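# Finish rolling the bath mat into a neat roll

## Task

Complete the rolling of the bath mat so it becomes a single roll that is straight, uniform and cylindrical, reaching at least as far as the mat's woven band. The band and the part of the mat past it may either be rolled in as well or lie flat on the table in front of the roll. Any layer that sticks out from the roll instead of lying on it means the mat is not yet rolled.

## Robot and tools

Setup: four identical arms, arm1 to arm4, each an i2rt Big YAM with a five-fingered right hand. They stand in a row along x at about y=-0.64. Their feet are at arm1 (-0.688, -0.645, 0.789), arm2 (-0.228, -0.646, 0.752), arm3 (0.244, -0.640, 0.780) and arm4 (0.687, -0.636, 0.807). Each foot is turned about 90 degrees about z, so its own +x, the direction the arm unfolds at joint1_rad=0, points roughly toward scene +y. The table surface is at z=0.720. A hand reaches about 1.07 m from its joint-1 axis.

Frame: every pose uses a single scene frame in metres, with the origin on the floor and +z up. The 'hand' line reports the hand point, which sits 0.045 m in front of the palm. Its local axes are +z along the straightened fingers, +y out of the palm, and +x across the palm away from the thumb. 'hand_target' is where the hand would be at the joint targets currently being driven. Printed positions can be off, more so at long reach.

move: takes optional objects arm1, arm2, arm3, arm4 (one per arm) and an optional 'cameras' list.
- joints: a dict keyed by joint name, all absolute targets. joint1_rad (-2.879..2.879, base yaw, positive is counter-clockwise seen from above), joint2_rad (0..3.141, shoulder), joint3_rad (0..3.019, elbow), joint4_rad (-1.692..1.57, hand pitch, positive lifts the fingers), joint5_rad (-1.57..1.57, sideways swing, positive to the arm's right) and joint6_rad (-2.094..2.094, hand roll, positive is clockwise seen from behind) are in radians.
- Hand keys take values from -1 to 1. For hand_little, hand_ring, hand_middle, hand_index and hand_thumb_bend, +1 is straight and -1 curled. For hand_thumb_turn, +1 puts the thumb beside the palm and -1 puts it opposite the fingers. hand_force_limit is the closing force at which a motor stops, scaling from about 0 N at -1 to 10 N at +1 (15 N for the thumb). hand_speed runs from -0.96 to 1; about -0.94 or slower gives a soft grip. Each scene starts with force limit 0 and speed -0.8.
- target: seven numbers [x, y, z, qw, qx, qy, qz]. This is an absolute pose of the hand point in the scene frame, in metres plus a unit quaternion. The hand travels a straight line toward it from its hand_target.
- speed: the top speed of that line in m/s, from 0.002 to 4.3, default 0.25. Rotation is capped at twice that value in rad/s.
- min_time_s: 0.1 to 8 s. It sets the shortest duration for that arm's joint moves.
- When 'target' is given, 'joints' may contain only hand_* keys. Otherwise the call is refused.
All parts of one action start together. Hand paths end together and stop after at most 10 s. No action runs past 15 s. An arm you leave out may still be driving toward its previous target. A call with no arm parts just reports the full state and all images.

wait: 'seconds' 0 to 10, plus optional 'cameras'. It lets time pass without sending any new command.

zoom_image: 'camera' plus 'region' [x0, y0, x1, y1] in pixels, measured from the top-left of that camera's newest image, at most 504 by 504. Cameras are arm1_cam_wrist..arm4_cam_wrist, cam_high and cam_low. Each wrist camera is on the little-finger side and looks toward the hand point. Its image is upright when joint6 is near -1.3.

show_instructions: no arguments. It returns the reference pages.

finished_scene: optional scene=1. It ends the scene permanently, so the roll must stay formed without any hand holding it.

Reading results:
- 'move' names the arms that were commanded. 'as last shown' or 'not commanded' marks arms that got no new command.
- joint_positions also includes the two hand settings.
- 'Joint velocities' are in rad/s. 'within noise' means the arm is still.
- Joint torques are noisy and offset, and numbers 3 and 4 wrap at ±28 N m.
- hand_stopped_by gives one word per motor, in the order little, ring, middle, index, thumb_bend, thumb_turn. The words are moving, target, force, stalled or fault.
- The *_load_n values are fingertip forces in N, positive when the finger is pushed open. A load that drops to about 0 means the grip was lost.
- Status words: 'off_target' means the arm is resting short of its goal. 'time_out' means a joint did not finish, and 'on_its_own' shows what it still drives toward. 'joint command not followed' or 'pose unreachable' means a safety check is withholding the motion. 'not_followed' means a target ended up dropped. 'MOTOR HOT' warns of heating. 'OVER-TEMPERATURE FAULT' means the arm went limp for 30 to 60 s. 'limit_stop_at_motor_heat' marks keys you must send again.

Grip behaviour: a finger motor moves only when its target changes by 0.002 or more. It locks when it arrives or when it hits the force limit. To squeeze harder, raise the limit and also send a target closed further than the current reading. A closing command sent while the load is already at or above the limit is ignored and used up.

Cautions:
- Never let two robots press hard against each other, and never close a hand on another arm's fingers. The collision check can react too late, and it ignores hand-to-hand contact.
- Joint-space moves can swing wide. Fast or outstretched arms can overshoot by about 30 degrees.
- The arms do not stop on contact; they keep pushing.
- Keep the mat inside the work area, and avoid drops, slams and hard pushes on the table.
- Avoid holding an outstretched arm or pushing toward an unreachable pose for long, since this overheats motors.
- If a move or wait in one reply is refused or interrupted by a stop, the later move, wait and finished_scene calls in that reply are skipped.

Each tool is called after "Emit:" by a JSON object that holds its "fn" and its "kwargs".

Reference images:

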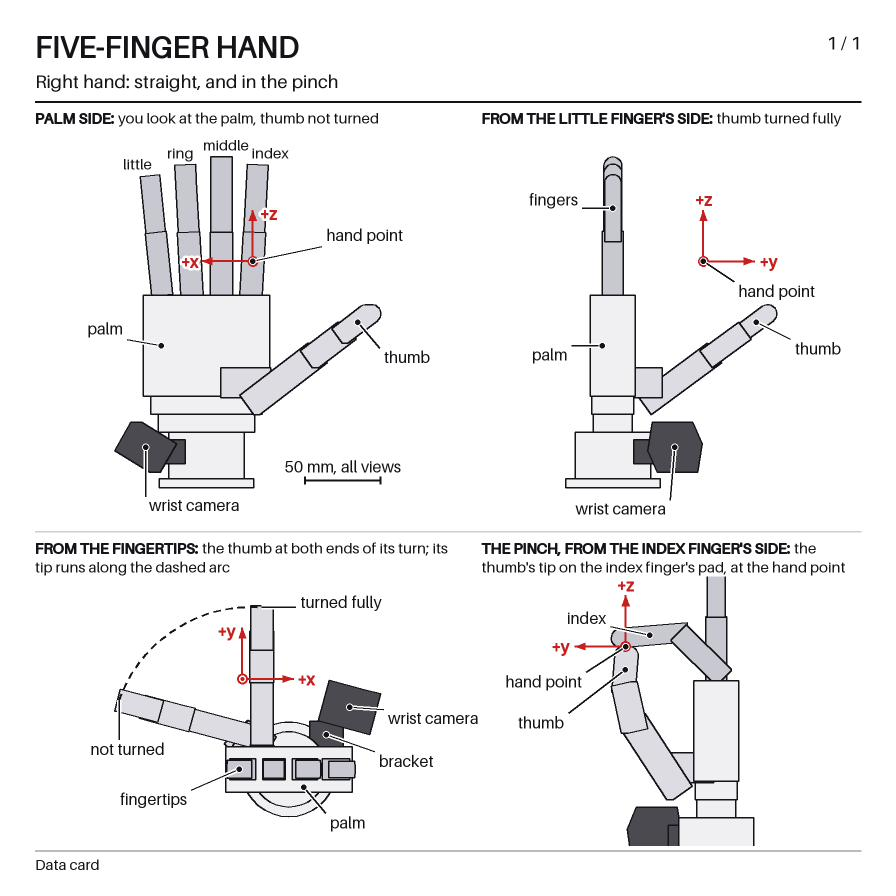

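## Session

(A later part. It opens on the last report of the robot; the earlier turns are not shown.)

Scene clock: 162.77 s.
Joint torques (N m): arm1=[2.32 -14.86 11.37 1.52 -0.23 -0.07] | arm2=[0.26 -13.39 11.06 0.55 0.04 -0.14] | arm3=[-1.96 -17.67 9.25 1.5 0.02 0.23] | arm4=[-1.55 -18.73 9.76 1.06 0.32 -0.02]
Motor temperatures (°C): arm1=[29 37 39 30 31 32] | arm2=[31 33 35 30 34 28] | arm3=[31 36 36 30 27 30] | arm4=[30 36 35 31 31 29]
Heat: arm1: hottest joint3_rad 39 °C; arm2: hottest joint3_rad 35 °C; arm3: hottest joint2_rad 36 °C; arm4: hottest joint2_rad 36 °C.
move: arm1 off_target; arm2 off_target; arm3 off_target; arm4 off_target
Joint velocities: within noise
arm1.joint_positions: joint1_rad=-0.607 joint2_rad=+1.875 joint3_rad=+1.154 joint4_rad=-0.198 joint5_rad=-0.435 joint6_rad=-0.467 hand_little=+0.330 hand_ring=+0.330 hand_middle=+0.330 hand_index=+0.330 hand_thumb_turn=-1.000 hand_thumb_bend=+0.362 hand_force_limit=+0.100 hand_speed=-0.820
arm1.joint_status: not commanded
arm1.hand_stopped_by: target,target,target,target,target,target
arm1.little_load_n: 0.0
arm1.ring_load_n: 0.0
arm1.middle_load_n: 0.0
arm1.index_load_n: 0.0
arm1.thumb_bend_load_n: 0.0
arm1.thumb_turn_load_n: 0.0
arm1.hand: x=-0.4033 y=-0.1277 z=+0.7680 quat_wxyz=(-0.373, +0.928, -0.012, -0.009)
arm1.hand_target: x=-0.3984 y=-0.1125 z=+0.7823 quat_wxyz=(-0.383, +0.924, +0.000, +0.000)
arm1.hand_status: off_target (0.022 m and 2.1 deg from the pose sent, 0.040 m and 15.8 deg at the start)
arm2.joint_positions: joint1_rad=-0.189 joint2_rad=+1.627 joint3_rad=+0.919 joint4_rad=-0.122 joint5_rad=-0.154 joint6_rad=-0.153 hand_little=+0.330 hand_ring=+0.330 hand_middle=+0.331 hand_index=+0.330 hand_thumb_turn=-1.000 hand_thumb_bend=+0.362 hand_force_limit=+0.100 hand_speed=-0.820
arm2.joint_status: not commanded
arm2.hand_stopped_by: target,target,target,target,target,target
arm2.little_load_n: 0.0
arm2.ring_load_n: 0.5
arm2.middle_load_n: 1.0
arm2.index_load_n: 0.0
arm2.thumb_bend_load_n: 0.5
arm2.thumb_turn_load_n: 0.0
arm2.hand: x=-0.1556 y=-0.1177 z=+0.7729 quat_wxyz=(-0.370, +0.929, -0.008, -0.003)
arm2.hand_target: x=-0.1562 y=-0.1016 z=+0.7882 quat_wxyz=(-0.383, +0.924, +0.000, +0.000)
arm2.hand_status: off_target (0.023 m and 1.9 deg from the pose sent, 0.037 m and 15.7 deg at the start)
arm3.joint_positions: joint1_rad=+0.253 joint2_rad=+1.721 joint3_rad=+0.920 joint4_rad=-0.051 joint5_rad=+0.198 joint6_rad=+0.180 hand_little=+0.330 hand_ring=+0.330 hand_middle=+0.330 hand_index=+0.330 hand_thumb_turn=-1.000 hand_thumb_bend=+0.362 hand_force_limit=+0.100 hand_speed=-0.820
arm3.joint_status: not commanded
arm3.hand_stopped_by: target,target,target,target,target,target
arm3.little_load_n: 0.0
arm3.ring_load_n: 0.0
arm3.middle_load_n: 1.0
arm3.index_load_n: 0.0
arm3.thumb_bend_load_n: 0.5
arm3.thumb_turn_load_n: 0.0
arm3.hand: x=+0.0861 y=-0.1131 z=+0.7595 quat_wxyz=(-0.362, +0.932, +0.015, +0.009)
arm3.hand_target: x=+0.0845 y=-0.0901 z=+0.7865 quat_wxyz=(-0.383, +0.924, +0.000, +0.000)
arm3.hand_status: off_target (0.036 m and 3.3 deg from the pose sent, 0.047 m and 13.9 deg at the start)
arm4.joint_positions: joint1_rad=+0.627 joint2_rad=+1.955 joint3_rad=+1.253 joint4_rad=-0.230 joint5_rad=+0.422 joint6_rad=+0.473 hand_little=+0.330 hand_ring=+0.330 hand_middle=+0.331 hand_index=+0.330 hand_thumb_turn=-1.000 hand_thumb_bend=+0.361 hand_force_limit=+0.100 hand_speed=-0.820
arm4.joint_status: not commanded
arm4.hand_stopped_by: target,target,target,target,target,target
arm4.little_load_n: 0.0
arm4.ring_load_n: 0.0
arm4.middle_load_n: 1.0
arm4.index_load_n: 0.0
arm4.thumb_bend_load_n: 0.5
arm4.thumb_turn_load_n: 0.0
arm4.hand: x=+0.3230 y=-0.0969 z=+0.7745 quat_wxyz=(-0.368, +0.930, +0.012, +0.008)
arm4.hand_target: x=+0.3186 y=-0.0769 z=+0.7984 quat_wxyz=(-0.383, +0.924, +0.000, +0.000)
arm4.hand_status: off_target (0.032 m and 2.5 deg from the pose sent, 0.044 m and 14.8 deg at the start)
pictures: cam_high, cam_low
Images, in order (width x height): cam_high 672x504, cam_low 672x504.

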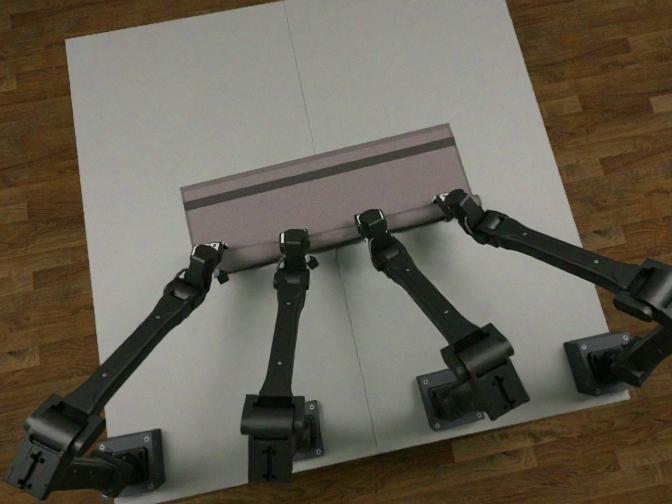

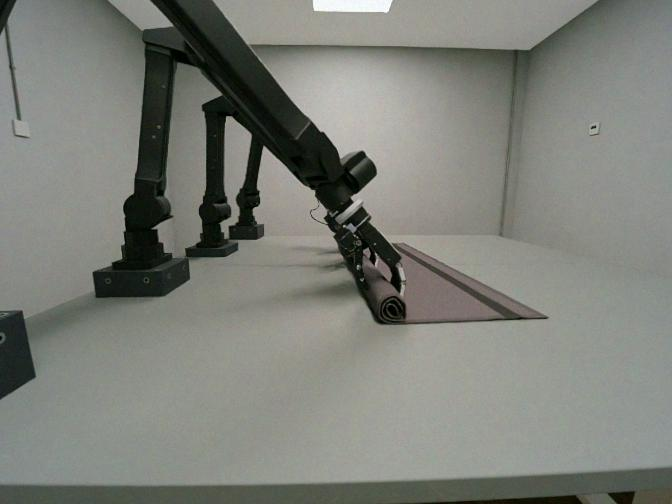

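Emit:
{"fn": "move", "kwargs": {"arm1": {"joints":{"hand_thumb_bend":0.27,"hand_index":0.24,"hand_middle":0.24,"hand_ring":0.24,"hand_little":0.24}}, "arm2": {"joints":{"hand_thumb_bend":0.27,"hand_index":0.24,"hand_middle":0.24,"hand_ring":0.24,"hand_little":0.24}}, "arm3": {"joints":{"hand_thumb_bend":0.27,"hand_index":0.24,"hand_middle":0.24,"hand_ring":0.24,"hand_little":0.24}}, "arm4": {"joints":{"hand_thumb_bend":0.27,"hand_index":0.24,"hand_middle":0.24,"hand_ring":0.24,"hand_little":0.24}}, "cameras": ["cam_low"]}}

Emit:
{"fn": "zoom_image", "kwargs": {"camera": "cam_low", "region": [300, 220, 460, 340]}}

Scene clock: 163.90 s.
Joint torques (N m): arm1=[2.08 -14.8 11.38 1.39 -0.2 -0.2] | arm2=[0.09 -13.16 10.65 1.02 0.02 0.05] | arm3=[-1.96 -17.67 9.26 1.52 0.05 0.22] | arm4=[-1.49 -19.14 9.58 1.1 0.28 -0.02]
Motor temperatures (°C): arm1=[29 37 39 30 31 32] | arm2=[31 33 35 30 34 28] | arm3=[31 36 37 30 27 30] | arm4=[30 36 35 31 31 29]
Heat: arm1: hottest joint3_rad 39 °C; arm2: hottest joint3_rad 35 °C; arm3: hottest joint3_rad 37 °C; arm4: hottest joint2_rad 36 °C.
move: arm1 done; arm2 done; arm3 done; arm4 done
Joint velocities: within noise
arm1.joint_positions: joint1_rad=-0.607 joint2_rad=+1.875 joint3_rad=+1.154 joint4_rad=-0.198 joint5_rad=-0.435 joint6_rad=-0.469 hand_little=+0.240 hand_ring=+0.240 hand_middle=+0.240 hand_index=+0.240 hand_thumb_turn=-1.000 hand_thumb_bend=+0.270 hand_force_limit=+0.100 hand_speed=-0.820
arm1.joint_status: all done
arm1.hand_stopped_by: target,target,target,target,target,target
arm1.little_load_n: 0.0
arm1.ring_load_n: 0.0
arm1.middle_load_n: 0.5
arm1.index_load_n: 0.0
arm1.thumb_bend_load_n: 0.5
arm1.thumb_turn_load_n: 0.0
arm1.hand: x=-0.4032 y=-0.1277 z=+0.7680 quat_wxyz=(-0.373, +0.928, -0.011, -0.009)
arm1.hand_target: x=-0.3983 y=-0.1125 z=+0.7823 quat_wxyz=(-0.383, +0.924, +0.000, +0.000)
arm1.hand_status: not commanded
arm2.joint_positions: joint1_rad=-0.188 joint2_rad=+1.627 joint3_rad=+0.922 joint4_rad=-0.122 joint5_rad=-0.154 joint6_rad=-0.160 hand_little=+0.240 hand_ring=+0.240 hand_middle=+0.240 hand_index=+0.240 hand_thumb_turn=-1.000 hand_thumb_bend=+0.272 hand_force_limit=+0.100 hand_speed=-0.820
arm2.joint_status: all done
arm2.hand_stopped_by: target,target,target,target,target,target
arm2.little_load_n: 2.0
arm2.ring_load_n: 0.5
arm2.middle_load_n: 1.0
arm2.index_load_n: 0.0
arm2.thumb_bend_load_n: 3.0
arm2.thumb_turn_load_n: 1.0
arm2.hand: x=-0.1550 y=-0.1160 z=+0.7743 quat_wxyz=(-0.371, +0.928, -0.005, -0.002)
arm2.hand_target: x=-0.1561 y=-0.1016 z=+0.7883 quat_wxyz=(-0.383, +0.924, +0.000, +0.000)
arm2.hand_status: not commanded
arm3.joint_positions: joint1_rad=+0.253 joint2_rad=+1.721 joint3_rad=+0.920 joint4_rad=-0.052 joint5_rad=+0.198 joint6_rad=+0.180 hand_little=+0.240 hand_ring=+0.240 hand_middle=+0.240 hand_index=+0.240 hand_thumb_turn=-1.000 hand_thumb_bend=+0.271 hand_force_limit=+0.100 hand_speed=-0.820
arm3.joint_status: all done
arm3.hand_stopped_by: target,target,target,target,target,target
arm3.little_load_n: 0.5
arm3.ring_load_n: 0.5
arm3.middle_load_n: 1.5
arm3.index_load_n: 0.0
arm3.thumb_bend_load_n: 1.5
arm3.thumb_turn_load_n: 0.5
arm3.hand: x=+0.0861 y=-0.1133 z=+0.7594 quat_wxyz=(-0.361, +0.932, +0.015, +0.009)
arm3.hand_target: x=+0.0844 y=-0.0902 z=+0.7864 quat_wxyz=(-0.383, +0.924, +0.000, +0.000)
arm3.hand_status: not commanded
arm4.joint_positions: joint1_rad=+0.626 joint2_rad=+1.955 joint3_rad=+1.256 joint4_rad=-0.230 joint5_rad=+0.422 joint6_rad=+0.473 hand_little=+0.240 hand_ring=+0.240 hand_middle=+0.240 hand_index=+0.240 hand_thumb_turn=-1.000 hand_thumb_bend=+0.272 hand_force_limit=+0.100 hand_speed=-0.820
arm4.joint_status: all done
arm4.hand_stopped_by: target,target,target,target,target,target
arm4.little_load_n: 0.5
arm4.ring_load_n: 0.5
arm4.middle_load_n: 1.5
arm4.index_load_n: 1.0
arm4.thumb_bend_load_n: 1.5
arm4.thumb_turn_load_n: 0.5
arm4.hand: x=+0.3229 y=-0.0955 z=+0.7756 quat_wxyz=(-0.369, +0.929, +0.011, +0.008)
arm4.hand_target: x=+0.3186 y=-0.0768 z=+0.7985 quat_wxyz=(-0.383, +0.924, +0.000, +0.000)
arm4.hand_status: not commanded
Images, in order (width x height): cam_low 672x504.

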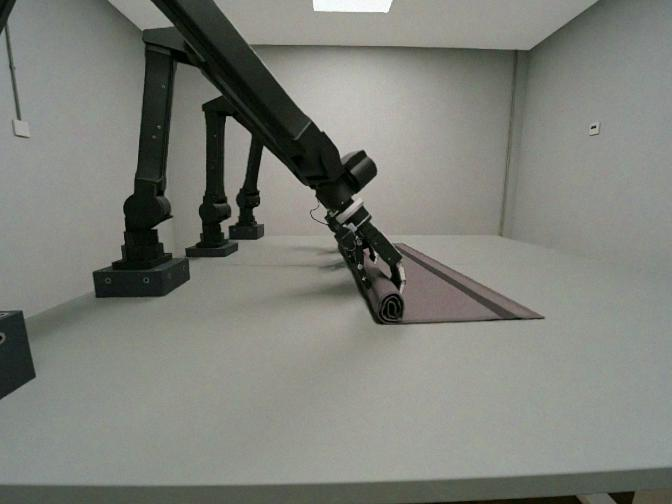

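Scaled by 3.150 from the camera's image (finer frame: 960x720).

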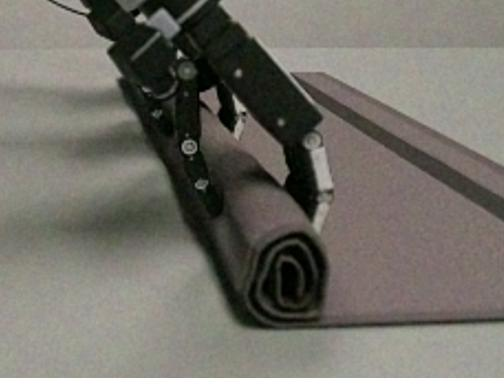

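Emit:
{"fn": "move", "kwargs": {"arm1": {"target":[-0.398,-0.098,0.791,0.2588,-0.9659,0,0],"speed":0.06}, "arm2": {"target":[-0.156,-0.088,0.795,0.2588,-0.9659,0,0],"speed":0.06}, "arm3": {"target":[0.084,-0.074,0.798,0.2588,-0.9659,0,0],"speed":0.06}, "arm4": {"target":[0.318,-0.062,0.807,0.2588,-0.9659,0,0],"speed":0.06}, "cameras": ["cam_low","cam_high"]}}

Emit:
{"fn": "zoom_image", "kwargs": {"camera": "cam_low", "region": [300, 220, 460, 340]}}

Emit:
{"fn": "zoom_image", "kwargs": {"camera": "cam_high", "region": [140, 120, 500, 320]}}

Scene clock: 167.30 s.
Joint torques (N m): arm1=[1.61 -12.92 12.3 1.17 -0.17 -0.16] | arm2=[1.49 -16.15 11.84 0.35 0.05 -0.03] | arm3=[-1.96 -17.79 11.22 1.32 0.04 0.28] | arm4=[-2.32 -17.9 11.34 0.98 0.2 0]
Motor temperatures (°C): arm1=[29 37 40 30 31 32] | arm2=[31 33 35 30 33 28] | arm3=[31 36 37 30 27 30] | arm4=[30 36 36 30 31 29]
Heat: arm1: hottest joint3_rad 40 °C; arm2: hottest joint3_rad 35 °C; arm3: hottest joint3_rad 37 °C; arm4: hottest joint2_rad 36 °C.
move: arm1 off_target; arm2 off_target; arm3 off_target; arm4 off_target
Joint velocities: within noise
arm1.joint_positions: joint1_rad=-0.544 joint2_rad=+1.934 joint3_rad=+1.412 joint4_rad=-0.595 joint5_rad=-0.277 joint6_rad=-0.495 hand_little=+0.240 hand_ring=+0.240 hand_middle=+0.240 hand_index=+0.240 hand_thumb_turn=-1.000 hand_thumb_bend=+0.270 hand_force_limit=+0.100 hand_speed=-0.820
arm1.joint_status: not commanded
arm1.hand_stopped_by: target,target,target,target,target,target
arm1.little_load_n: 0.0
arm1.ring_load_n: 0.0
arm1.middle_load_n: 0.0
arm1.index_load_n: 0.0
arm1.thumb_bend_load_n: 0.0
arm1.thumb_turn_load_n: 0.0
arm1.hand: x=-0.4002 y=-0.1108 z=+0.7938 quat_wxyz=(-0.259, +0.966, -0.009, -0.002)
arm1.hand_target: x=-0.3983 y=-0.0983 z=+0.7910 quat_wxyz=(-0.259, +0.966, +0.000, +0.000)
arm1.hand_status: off_target (0.013 m and 1.0 deg from the pose sent, 0.038 m and 13.9 deg at the start)
arm2.joint_positions: joint1_rad=-0.161 joint2_rad=+1.739 joint3_rad=+1.186 joint4_rad=-0.538 joint5_rad=-0.095 joint6_rad=-0.170 hand_little=+0.240 hand_ring=+0.240 hand_middle=+0.240 hand_index=+0.240 hand_thumb_turn=-1.000 hand_thumb_bend=+0.272 hand_force_limit=+0.100 hand_speed=-0.820
arm2.joint_status: not commanded
arm2.hand_stopped_by: target,target,target,target,target,target
arm2.little_load_n: 1.5
arm2.ring_load_n: 0.5
arm2.middle_load_n: 0.0
arm2.index_load_n: 0.5
arm2.thumb_bend_load_n: 1.5
arm2.thumb_turn_load_n: 0.5
arm2.hand: x=-0.1559 y=-0.1067 z=+0.7805 quat_wxyz=(-0.244, +0.970, -0.005, -0.003)
arm2.hand_target: x=-0.1562 y=-0.0888 z=+0.7953 quat_wxyz=(-0.259, +0.966, +0.000, +0.000)
arm2.hand_status: off_target (0.024 m and 1.9 deg from the pose sent, 0.035 m and 13.6 deg at the start)
arm3.joint_positions: joint1_rad=+0.220 joint2_rad=+1.797 joint3_rad=+1.180 joint4_rad=-0.494 joint5_rad=+0.124 joint6_rad=+0.191 hand_little=+0.240 hand_ring=+0.240 hand_middle=+0.240 hand_index=+0.240 hand_thumb_turn=-1.000 hand_thumb_bend=+0.271 hand_force_limit=+0.100 hand_speed=-0.820
arm3.joint_status: not commanded
arm3.hand_stopped_by: target,target,target,target,target,target
arm3.little_load_n: 1.0
arm3.ring_load_n: 0.5
arm3.middle_load_n: 0.5
arm3.index_load_n: 0.0
arm3.thumb_bend_load_n: 1.0
arm3.thumb_turn_load_n: 0.0
arm3.hand: x=+0.0869 y=-0.1051 z=+0.7760 quat_wxyz=(-0.235, +0.972, +0.017, +0.008)
arm3.hand_target: x=+0.0846 y=-0.0757 z=+0.7990 quat_wxyz=(-0.259, +0.966, +0.000, +0.000)
arm3.hand_status: off_target (0.038 m and 3.5 deg from the pose sent, 0.055 m and 12.5 deg at the start)
arm4.joint_positions: joint1_rad=+0.568 joint2_rad=+2.030 joint3_rad=+1.513 joint4_rad=-0.639 joint5_rad=+0.265 joint6_rad=+0.499 hand_little=+0.240 hand_ring=+0.240 hand_middle=+0.240 hand_index=+0.240 hand_thumb_turn=-1.000 hand_thumb_bend=+0.272 hand_force_limit=+0.100 hand_speed=-0.820
arm4.joint_status: not commanded
arm4.hand_stopped_by: target,target,target,target,target,target
arm4.little_load_n: 0.5
arm4.ring_load_n: 0.0
arm4.middle_load_n: 0.0
arm4.index_load_n: 0.5
arm4.thumb_bend_load_n: 1.0
arm4.thumb_turn_load_n: 0.5
arm4.hand: x=+0.3229 y=-0.0865 z=+0.7916 quat_wxyz=(-0.244, +0.970, +0.013, +0.007)
arm4.hand_target: x=+0.3188 y=-0.0630 z=+0.8076 quat_wxyz=(-0.259, +0.966, +0.000, +0.000)
arm4.hand_status: off_target (0.029 m and 2.4 deg from the pose sent, 0.046 m and 13.4 deg at the start)
pictures: cam_high, cam_low
Images, in order (width x height): cam_high 672x504, cam_low 672x504.

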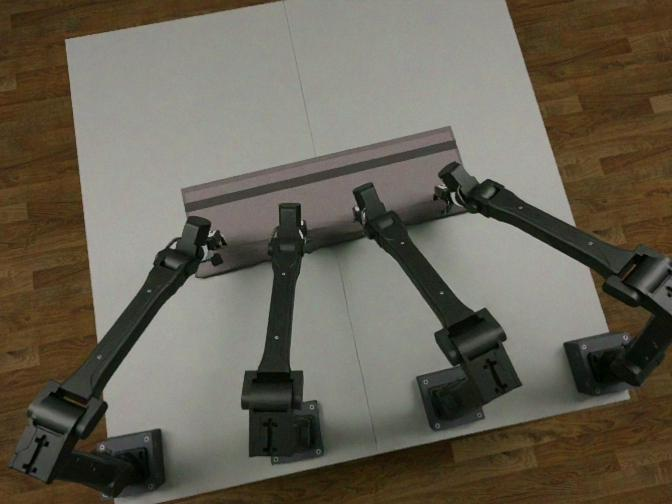

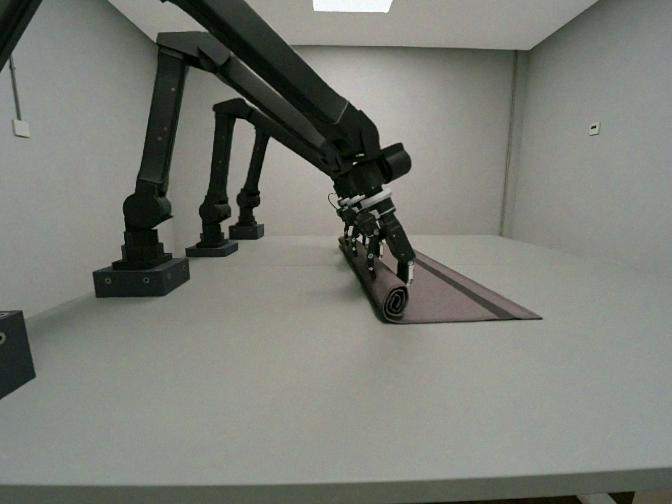

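Scaled by 3.150 from the camera's image (finer frame: 960x720).

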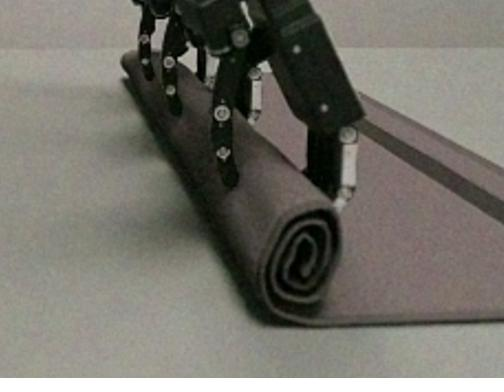

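Scaled by 1.400 from the camera's image (finer frame: 960x720).

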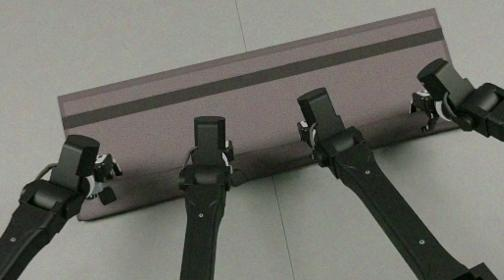

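Emit:
{"fn": "move", "kwargs": {"arm1": {"joints":{"hand_thumb_bend":0.93,"hand_index":0.75,"hand_middle":0.75,"hand_ring":0.75,"hand_little":0.75,"hand_speed":-0.5},"target":[-0.398,-0.11,0.845,0.2588,-0.9659,0,0],"speed":0.12}}}

Emit:
{"fn": "move", "kwargs": {"arm1": {"target":[-0.398,-0.16,0.815,0.5,-0.866,0,0],"speed":0.2}, "cameras": ["cam_low","cam_high","arm1_cam_wrist"]}}

Emit:
{"fn": "zoom_image", "kwargs": {"camera": "cam_low", "region": [300, 220, 460, 340]}}

Emit:
{"fn": "zoom_image", "kwargs": {"camera": "cam_high", "region": [140, 120, 500, 320]}}

Scene clock: 169.23 s.
Joint torques (N m): arm1=[1.44 -13.8 12.33 1.09 -0.28 -0.11] | arm2=[-0.56 -15.09 11.78 0.75 0.05 0] | arm3=[-1.96 -17.67 11.21 1.35 0.04 0.27] | arm4=[-1.61 -18.26 11.4 1.02 0.2 -0.05]
Motor temperatures (°C): arm1=[29 37 40 30 31 32] | arm2=[31 33 35 30 33 28] | arm3=[31 36 38 30 27 30] | arm4=[30 36 36 30 31 29]
Heat: arm1: hottest joint3_rad 40 °C; arm2: hottest joint3_rad 35 °C; arm3: hottest joint3_rad 38 °C; arm4: hottest joint2_rad 36 °C.
move: arm1 off_target
Joint velocities: within noise
arm1.joint_positions: joint1_rad=-0.544 joint2_rad=+1.869 joint3_rad=+1.442 joint4_rad=-0.707 joint5_rad=-0.276 joint6_rad=-0.506 hand_little=+0.750 hand_ring=+0.750 hand_middle=+0.750 hand_index=+0.750 hand_thumb_turn=-1.000 hand_thumb_bend=+0.930 hand_force_limit=+0.100 hand_speed=-0.500
arm1.joint_status: all done
arm1.hand_stopped_by: target,target,target,target,target,target
arm1.little_load_n: 0.0
arm1.ring_load_n: 0.0
arm1.middle_load_n: 0.0
arm1.index_load_n: 0.0
arm1.thumb_bend_load_n: 0.0
arm1.thumb_turn_load_n: 0.0
arm1.hand: x=-0.4049 y=-0.1193 z=+0.8374 quat_wxyz=(-0.252, +0.968, -0.005, -0.005)
arm1.hand_target: x=-0.3981 y=-0.1103 z=+0.8451 quat_wxyz=(-0.259, +0.966, +0.000, +0.000)
arm1.hand_status: off_target (0.014 m and 1.1 deg from the pose sent, 0.051 m and 1.0 deg at the start)
arm2, arm3, arm4: as last shown
arm3.little_load_n: 0.5
arm4.little_load_n: 0.0
arm4.middle_load_n: 0.5
pictures: none

Scene clock: 171.40 s.
Joint torques (N m): arm1=[1.08 -12.98 6.97 2.55 -0.49 0.02] | arm2=[-0.09 -14.8 12.07 0.54 0.11 0.01] | arm3=[-1.9 -17.67 11.19 1.33 0.04 0.27] | arm4=[-1.44 -18.73 11.25 0.79 0.23 0.03]
Motor temperatures (°C): arm1=[29 37 40 30 31 32] | arm2=[31 33 36 30 33 28] | arm3=[31 36 38 30 27 30] | arm4=[30 36 37 30 31 29]
Heat: arm1: hottest joint3_rad 40 °C; arm2: hottest joint3_rad 36 °C; arm3: hottest joint3_rad 38 °C; arm4: hottest joint3_rad 37 °C.
move: arm1 done
Joint velocities: within noise
arm1.joint_positions: joint1_rad=-0.703 joint2_rad=+1.725 joint3_rad=+0.940 joint4_rad=+0.118 joint5_rad=-0.625 joint6_rad=-0.441 hand_little=+0.750 hand_ring=+0.750 hand_middle=+0.750 hand_index=+0.750 hand_thumb_turn=-1.000 hand_thumb_bend=+0.930 hand_force_limit=+0.100 hand_speed=-0.500
arm1.joint_status: not commanded
arm1.hand_stopped_by: target,target,target,target,target,target
arm1.little_load_n: 0.0
arm1.ring_load_n: 0.0
arm1.middle_load_n: 0.0
arm1.index_load_n: 0.0
arm1.thumb_bend_load_n: 0.0
arm1.thumb_turn_load_n: -0.5
arm1.hand: x=-0.3988 y=-0.1558 z=+0.8174 quat_wxyz=(-0.499, +0.867, +0.006, +0.001)
arm1.hand_target: x=-0.3981 y=-0.1600 z=+0.8150 quat_wxyz=(-0.500, +0.866, +0.000, +0.000)
arm1.hand_status: done (0.005 m and 0.8 deg from the pose sent, 0.047 m and 30.8 deg at the start)
arm2, arm3, arm4: as last shown
arm4.little_load_n: 0.5
arm4.ring_load_n: 0.5
arm4.middle_load_n: 0.0
pictures: arm1_cam_wrist, cam_high, cam_low
Images, in order (width x height): arm1_cam_wrist 672x504, cam_high 672x504, cam_low 672x504.

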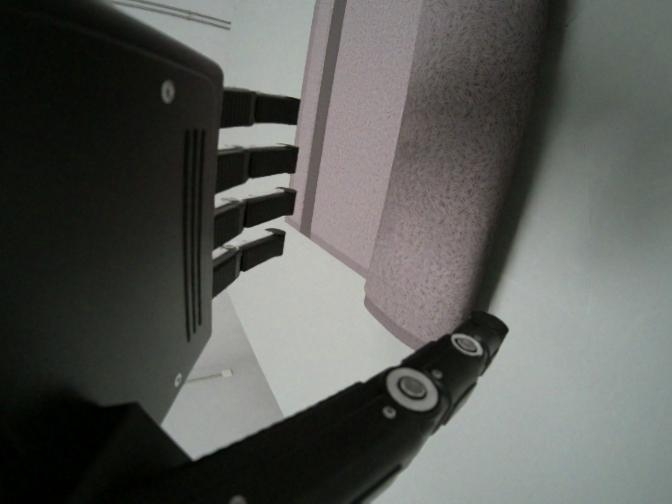

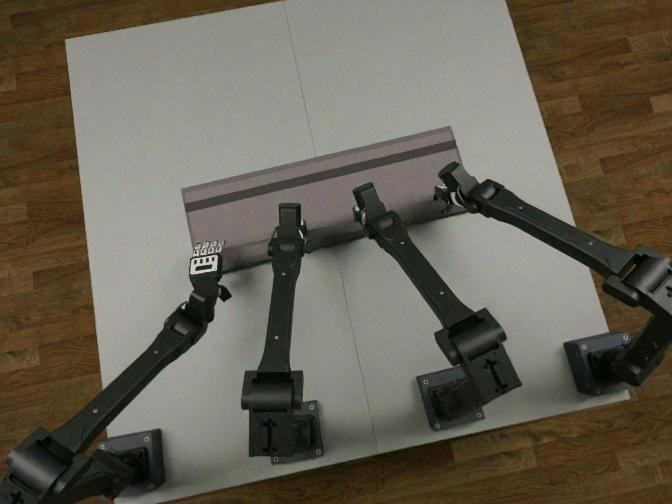

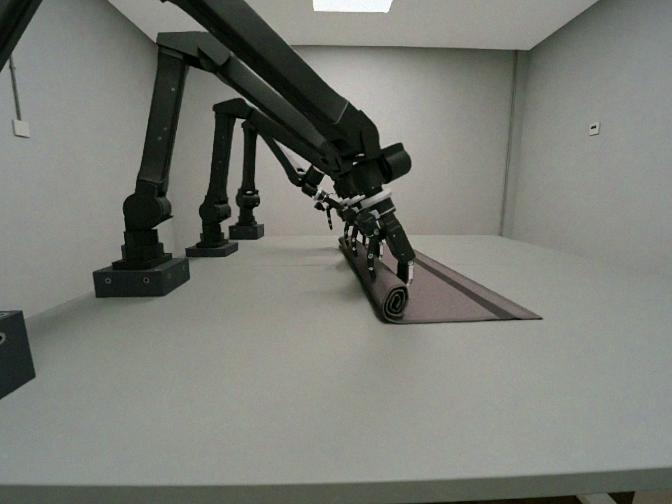

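Scaled by 3.150 from the camera's image (finer frame: 960x720).

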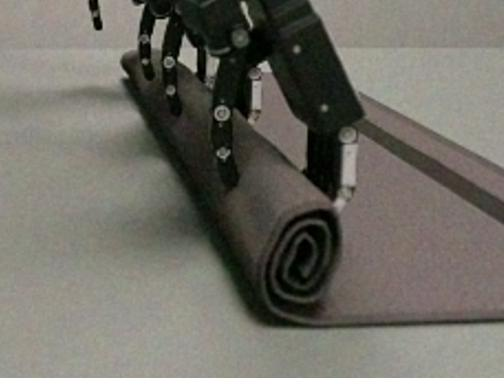

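Scaled by 1.400 from the camera's image (finer frame: 960x720).

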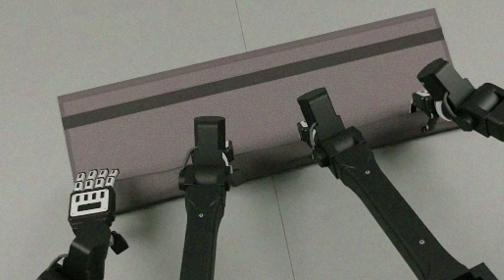

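Emit:
{"fn": "move", "kwargs": {"arm1": {"target":[-0.398,-0.136,0.742,0.5,-0.866,0,0],"speed":0.1}}}

Emit:
{"fn": "move", "kwargs": {"arm1": {"joints":{"hand_force_limit":0.1,"hand_speed":-0.8,"hand_thumb_bend":0.32,"hand_index":0.30,"hand_middle":0.30,"hand_ring":0.30,"hand_little":0.30},"target":[-0.398,-0.136,0.738,0.5,-0.866,0,0],"speed":0.05}, "cameras": ["cam_low","cam_high","arm1_cam_wrist"]}}

Emit:
{"fn": "zoom_image", "kwargs": {"camera": "cam_low", "region": [300, 220, 460, 340]}}

Emit:
{"fn": "zoom_image", "kwargs": {"camera": "cam_high", "region": [140, 120, 500, 320]}}

Scene clock: 173.30 s.
Joint torques (N m): arm1=[2.2 -12.4 7.51 2.54 -0.28 -0.06] | arm2=[0.03 -14.8 11.88 0.64 0.12 -0.04] | arm3=[-1.9 -17.73 11.21 1.35 0.04 0.27] | arm4=[-1.32 -17.73 11.3 0.77 0.2 0.02]
Motor temperatures (°C): arm1=[29 37 40 30 31 32] | arm2=[31 33 36 30 33 28] | arm3=[31 36 39 30 27 30] | arm4=[30 36 37 30 31 29]
Heat: arm1: hottest joint3_rad 40 °C; arm2: hottest joint3_rad 36 °C; arm3: hottest joint3_rad 39 °C; arm4: hottest joint3_rad 37 °C.
move: arm1 done
Joint velocities: within noise
arm1.joint_positions: joint1_rad=-0.688 joint2_rad=+1.900 joint3_rad=+0.940 joint4_rad=+0.308 joint5_rad=-0.606 joint6_rad=-0.416 hand_little=+0.750 hand_ring=+0.750 hand_middle=+0.750 hand_index=+0.750 hand_thumb_turn=-1.000 hand_thumb_bend=+0.930 hand_force_limit=+0.100 hand_speed=-0.500
arm1.joint_status: not commanded
arm1.hand_stopped_by: target,target,target,target,target,target
arm1.little_load_n: 0.0
arm1.ring_load_n: 0.0
arm1.middle_load_n: 0.0
arm1.index_load_n: 0.0
arm1.thumb_bend_load_n: 0.0
arm1.thumb_turn_load_n: 0.0
arm1.hand: x=-0.3959 y=-0.1421 z=+0.7482 quat_wxyz=(-0.500, +0.866, +0.000, +0.002)
arm1.hand_target: x=-0.3982 y=-0.1362 z=+0.7421 quat_wxyz=(-0.500, +0.866, +0.000, +0.000)
arm1.hand_status: done (0.009 m and 0.3 deg from the pose sent, 0.078 m and 0.8 deg at the start)
arm2, arm3, arm4: as last shown
arm2.middle_load_n: 0.5
arm3.little_load_n: 1.0
arm3.middle_load_n: 0.0
arm4.thumb_bend_load_n: 0.5
pictures: none

Scene clock: 175.90 s.
Joint torques (N m): arm1=[1.55 -11.52 7.64 2.5 -0.17 0.06] | arm2=[-0.03 -15.27 11.93 0.53 0.02 -0.08] | arm3=[-1.96 -17.85 11.19 1.37 0.03 0.27] | arm4=[-2.14 -18.43 11.36 0.84 0.25 -0.02]
Motor temperatures (°C): arm1=[29 37 40 30 31 32] | arm2=[31 33 36 30 33 28] | arm3=[31 36 39 30 27 30] | arm4=[30 36 38 30 31 29]
Heat: arm1: hottest joint3_rad 40 °C; arm2: hottest joint3_rad 36 °C; arm3: hottest joint3_rad 39 °C; arm4: hottest joint3_rad 38 °C.
move: arm1 off_target
Joint velocities: within noise
arm1.joint_positions: joint1_rad=-0.687 joint2_rad=+1.903 joint3_rad=+0.940 joint4_rad=+0.324 joint5_rad=-0.606 joint6_rad=-0.416 hand_little=+0.300 hand_ring=+0.300 hand_middle=+0.300 hand_index=+0.300 hand_thumb_turn=-1.000 hand_thumb_bend=+0.321 hand_force_limit=+0.100 hand_speed=-0.800
arm1.joint_status: all done
arm1.hand_stopped_by: target,target,target,target,target,target
arm1.little_load_n: 0.5
arm1.ring_load_n: 0.0
arm1.middle_load_n: 0.5
arm1.index_load_n: 0.0
arm1.thumb_bend_load_n: 1.0
arm1.thumb_turn_load_n: 1.0
arm1.hand: x=-0.3943 y=-0.1398 z=+0.7493 quat_wxyz=(-0.504, +0.863, +0.003, +0.006)
arm1.hand_target: x=-0.3981 y=-0.1364 z=+0.7382 quat_wxyz=(-0.500, +0.866, +0.000, +0.000)
arm1.hand_status: off_target (0.012 m and 1.0 deg from the pose sent, 0.012 m and 0.3 deg at the start)
arm2, arm3, arm4: as last shown
arm2.joint_positions: joint1_rad=-0.161 joint2_rad=+1.739 joint3_rad=+1.186 joint4_rad=-0.538 joint5_rad=-0.095 joint6_rad=-0.171 hand_little=+0.240 hand_ring=+0.240 hand_middle=+0.240 hand_index=+0.240 hand_thumb_turn=-1.000 hand_thumb_bend=+0.272 hand_force_limit=+0.100 hand_speed=-0.820
arm2.thumb_bend_load_n: 1.0
arm2.hand: x=-0.1558 y=-0.1068 z=+0.7803 quat_wxyz=(-0.244, +0.970, -0.004, -0.003)
arm2.hand_target: x=-0.1561 y=-0.0888 z=+0.7952 quat_wxyz=(-0.259, +0.966, +0.000, +0.000)
arm3.little_load_n: 0.5
arm3.middle_load_n: 0.5
arm3.index_load_n: 0.5
arm4.ring_load_n: 0.0
arm4.thumb_bend_load_n: 1.0
arm4.hand_target: x=+0.3188 y=-0.0630 z=+0.8077 quat_wxyz=(-0.259, +0.966, +0.000, +0.000)
pictures: arm1_cam_wrist, cam_high, cam_low
Images, in order (width x height): arm1_cam_wrist 672x504, cam_high 672x504, cam_low 672x504.

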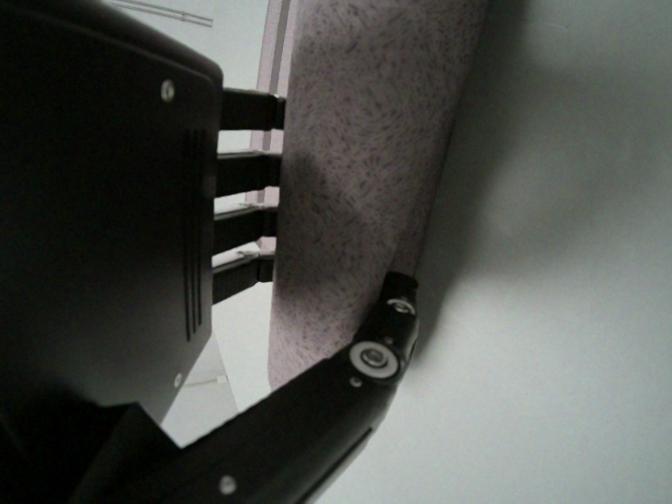

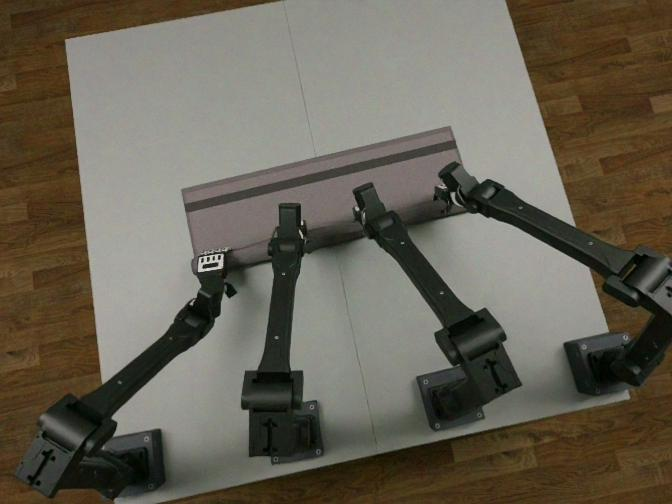

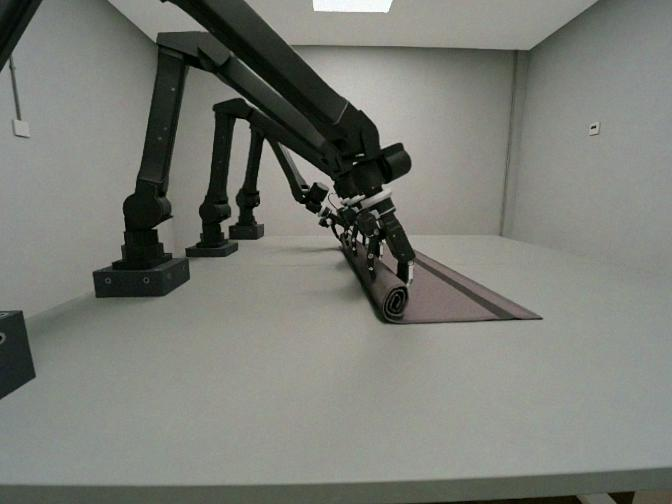

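Scaled by 3.150 from the camera's image (finer frame: 960x720).

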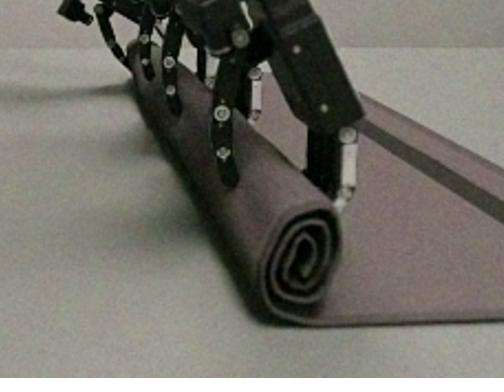

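Scaled by 1.400 from the camera's image (finer frame: 960x720).

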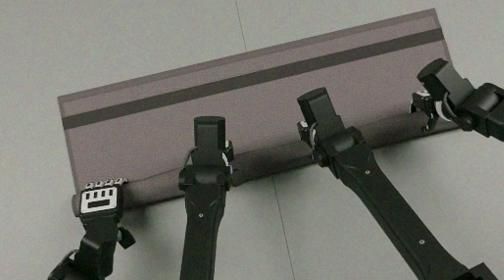

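Emit:
{"fn": "move", "kwargs": {"arm1": {"joints":{"hand_thumb_bend":0.22,"hand_index":0.22,"hand_middle":0.22,"hand_ring":0.22,"hand_little":0.22}}}}

Emit:
{"fn": "move", "kwargs": {"arm1": {"target":[-0.398,-0.107,0.779,0.2588,-0.9659,0,0],"speed":0.06}, "cameras": ["cam_low","cam_high","arm1_cam_wrist"]}}

Emit:
{"fn": "zoom_image", "kwargs": {"camera": "cam_high", "region": [140, 120, 500, 320]}}

Scene clock: 177.10 s.
Joint torques (N m): arm1=[1.67 -11.28 7.57 2.3 -0.21 -0.04] | arm2=[0.21 -15.27 11.9 0.49 0.04 -0.04] | arm3=[-1.96 -17.73 11.21 1.35 0.05 0.27] | arm4=[-2.2 -17.9 11.23 0.87 0.22 0.03]
Motor temperatures (°C): arm1=[29 37 40 30 31 32] | arm2=[31 33 36 30 33 28] | arm3=[31 36 40 30 27 30] | arm4=[30 36 38 30 31 29]
Heat: arm1: hottest joint3_rad 40 °C; arm2: hottest joint3_rad 36 °C; arm3: hottest joint3_rad 40 °C; arm4: hottest joint3_rad 38 °C.
move: arm1 done
Joint velocities: within noise
arm1.joint_positions: joint1_rad=-0.686 joint2_rad=+1.903 joint3_rad=+0.940 joint4_rad=+0.326 joint5_rad=-0.606 joint6_rad=-0.416 hand_little=+0.220 hand_ring=+0.220 hand_middle=+0.221 hand_index=+0.220 hand_thumb_turn=-1.000 hand_thumb_bend=+0.222 hand_force_limit=+0.100 hand_speed=-0.800
arm1.joint_status: all done
arm1.hand_stopped_by: target,target,target,target,target,target
arm1.little_load_n: 1.0
arm1.ring_load_n: 1.5
arm1.middle_load_n: 2.5
arm1.index_load_n: 0.0
arm1.thumb_bend_load_n: 2.5
arm1.thumb_turn_load_n: 1.5
arm1.hand: x=-0.3943 y=-0.1395 z=+0.7495 quat_wxyz=(-0.505, +0.863, +0.003, +0.007)
arm1.hand_target: x=-0.3981 y=-0.1364 z=+0.7382 quat_wxyz=(-0.500, +0.866, +0.000, +0.000)
arm1.hand_status: not commanded
arm2, arm3, arm4: as last shown
arm2.middle_load_n: 0.0
arm2.thumb_bend_load_n: 1.5
arm2.thumb_turn_load_n: 0.0
arm2.hand: x=-0.1558 y=-0.1070 z=+0.7803 quat_wxyz=(-0.243, +0.970, -0.004, -0.003)
arm2.hand_target: x=-0.1562 y=-0.0888 z=+0.7952 quat_wxyz=(-0.259, +0.966, +0.000, +0.000)
arm3.middle_load_n: 0.0
arm3.index_load_n: 0.0
arm4.joint_positions: joint1_rad=+0.568 joint2_rad=+2.031 joint3_rad=+1.513 joint4_rad=-0.639 joint5_rad=+0.265 joint6_rad=+0.499 hand_little=+0.240 hand_ring=+0.240 hand_middle=+0.240 hand_index=+0.240 hand_thumb_turn=-1.000 hand_thumb_bend=+0.272 hand_force_limit=+0.100 hand_speed=-0.820
arm4.ring_load_n: 0.5
arm4.hand: x=+0.3229 y=-0.0866 z=+0.7913 quat_wxyz=(-0.244, +0.970, +0.013, +0.007)
arm4.hand_target: x=+0.3188 y=-0.0630 z=+0.8075 quat_wxyz=(-0.259, +0.966, +0.000, +0.000)
pictures: none

Scene clock: 182.10 s.
Joint torques (N m): arm1=[2.73 -14.74 12.11 1.1 -0.16 -0.11] | arm2=[0.21 -15.79 11.86 0.64 0.05 0.01] | arm3=[-1.85 -17.85 11.21 1.36 0.09 0.24] | arm4=[-1.08 -17.96 11.28 0.81 0.27 0]
Motor temperatures (°C): arm1=[29 37 40 30 31 32] | arm2=[31 34 37 30 33 28] | arm3=[31 37 41 30 27 30] | arm4=[30 36 39 30 31 29]
Heat: arm1: hottest joint3_rad 40 °C; arm2: hottest joint3_rad 37 °C; arm3: hottest joint3_rad 41 °C; arm4: hottest joint3_rad 39 °C.
move: arm1 off_target
Joint velocities: within noise
arm1.joint_positions: joint1_rad=-0.560 joint2_rad=+1.944 joint3_rad=+1.370 joint4_rad=-0.557 joint5_rad=-0.277 joint6_rad=-0.511 hand_little=+0.220 hand_ring=+0.220 hand_middle=+0.221 hand_index=+0.220 hand_thumb_turn=-1.000 hand_thumb_bend=+0.222 hand_force_limit=+0.100 hand_speed=-0.800
arm1.joint_status: not commanded
arm1.hand_stopped_by: target,target,target,target,target,target
arm1.little_load_n: 0.0
arm1.ring_load_n: 2.5
arm1.middle_load_n: 1.0
arm1.index_load_n: 0.0
arm1.thumb_bend_load_n: 3.0
arm1.thumb_turn_load_n: 0.5
arm1.hand: x=-0.3967 y=-0.1247 z=+0.7743 quat_wxyz=(-0.254, +0.967, -0.010, -0.001)
arm1.hand_target: x=-0.3984 y=-0.1076 z=+0.7790 quat_wxyz=(-0.259, +0.966, +0.000, +0.000)
arm1.hand_status: off_target (0.018 m and 1.3 deg from the pose sent, 0.044 m and 30.7 deg at the start)
arm2, arm3, arm4: as last shown
arm2.joint_positions: joint1_rad=-0.161 joint2_rad=+1.739 joint3_rad=+1.189 joint4_rad=-0.538 joint5_rad=-0.095 joint6_rad=-0.171 hand_little=+0.240 hand_ring=+0.240 hand_middle=+0.240 hand_index=+0.240 hand_thumb_turn=-1.000 hand_thumb_bend=+0.272 hand_force_limit=+0.100 hand_speed=-0.820
arm2.thumb_bend_load_n: 0.0
arm2.thumb_turn_load_n: 1.0
arm2.hand: x=-0.1555 y=-0.1059 z=+0.7812 quat_wxyz=(-0.244, +0.970, -0.004, -0.002)
arm2.hand_target: x=-0.1561 y=-0.0887 z=+0.7953 quat_wxyz=(-0.259, +0.966, +0.000, +0.000)
arm3.joint_positions: joint1_rad=+0.220 joint2_rad=+1.797 joint3_rad=+1.180 joint4_rad=-0.494 joint5_rad=+0.123 joint6_rad=+0.193 hand_little=+0.240 hand_ring=+0.240 hand_middle=+0.240 hand_index=+0.240 hand_thumb_turn=-1.000 hand_thumb_bend=+0.271 hand_force_limit=+0.100 hand_speed=-0.820
arm3.thumb_turn_load_n: 0.5
arm3.hand: x=+0.0865 y=-0.1050 z=+0.7760 quat_wxyz=(-0.235, +0.972, +0.016, +0.007)
arm4.joint_positions: joint1_rad=+0.568 joint2_rad=+2.031 joint3_rad=+1.513 joint4_rad=-0.639 joint5_rad=+0.265 joint6_rad=+0.499 hand_little=+0.240 hand_ring=+0.240 hand_middle=+0.240 hand_index=+0.240 hand_thumb_turn=-1.000 hand_thumb_bend=+0.271 hand_force_limit=+0.100 hand_speed=-0.820
arm4.ring_load_n: 0.0
arm4.hand: x=+0.3228 y=-0.0866 z=+0.7913 quat_wxyz=(-0.244, +0.970, +0.013, +0.007)
arm4.hand_target: x=+0.3188 y=-0.0630 z=+0.8076 quat_wxyz=(-0.259, +0.966, +0.000, +0.000)
pictures: arm1_cam_wrist, cam_high, cam_low
Images, in order (width x height): arm1_cam_wrist 672x504, cam_high 672x504, cam_low 672x504.

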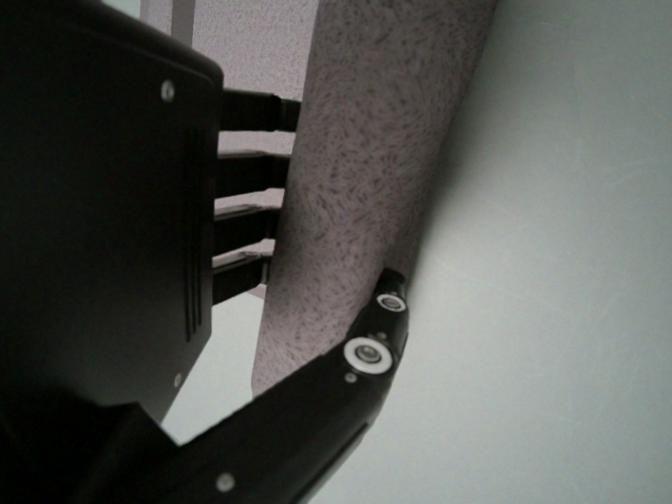

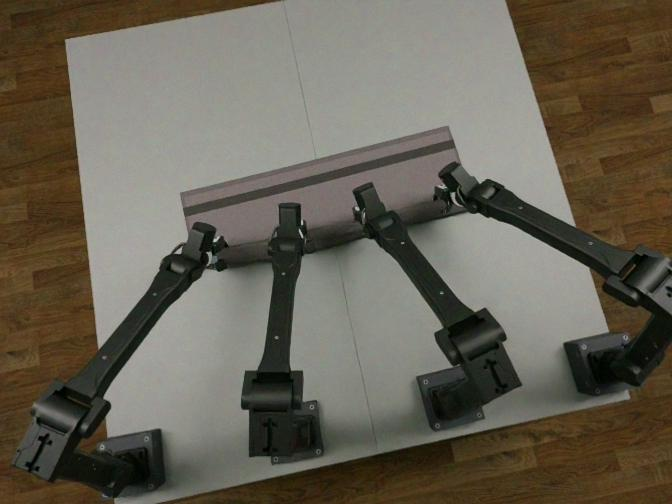

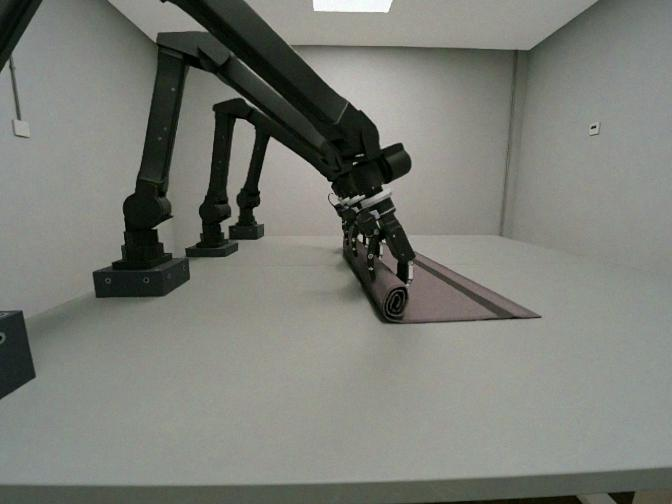

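Scaled by 1.400 from the camera's image (finer frame: 960x720).

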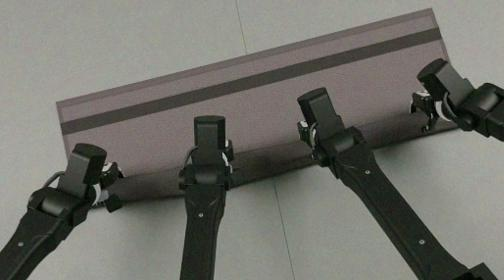

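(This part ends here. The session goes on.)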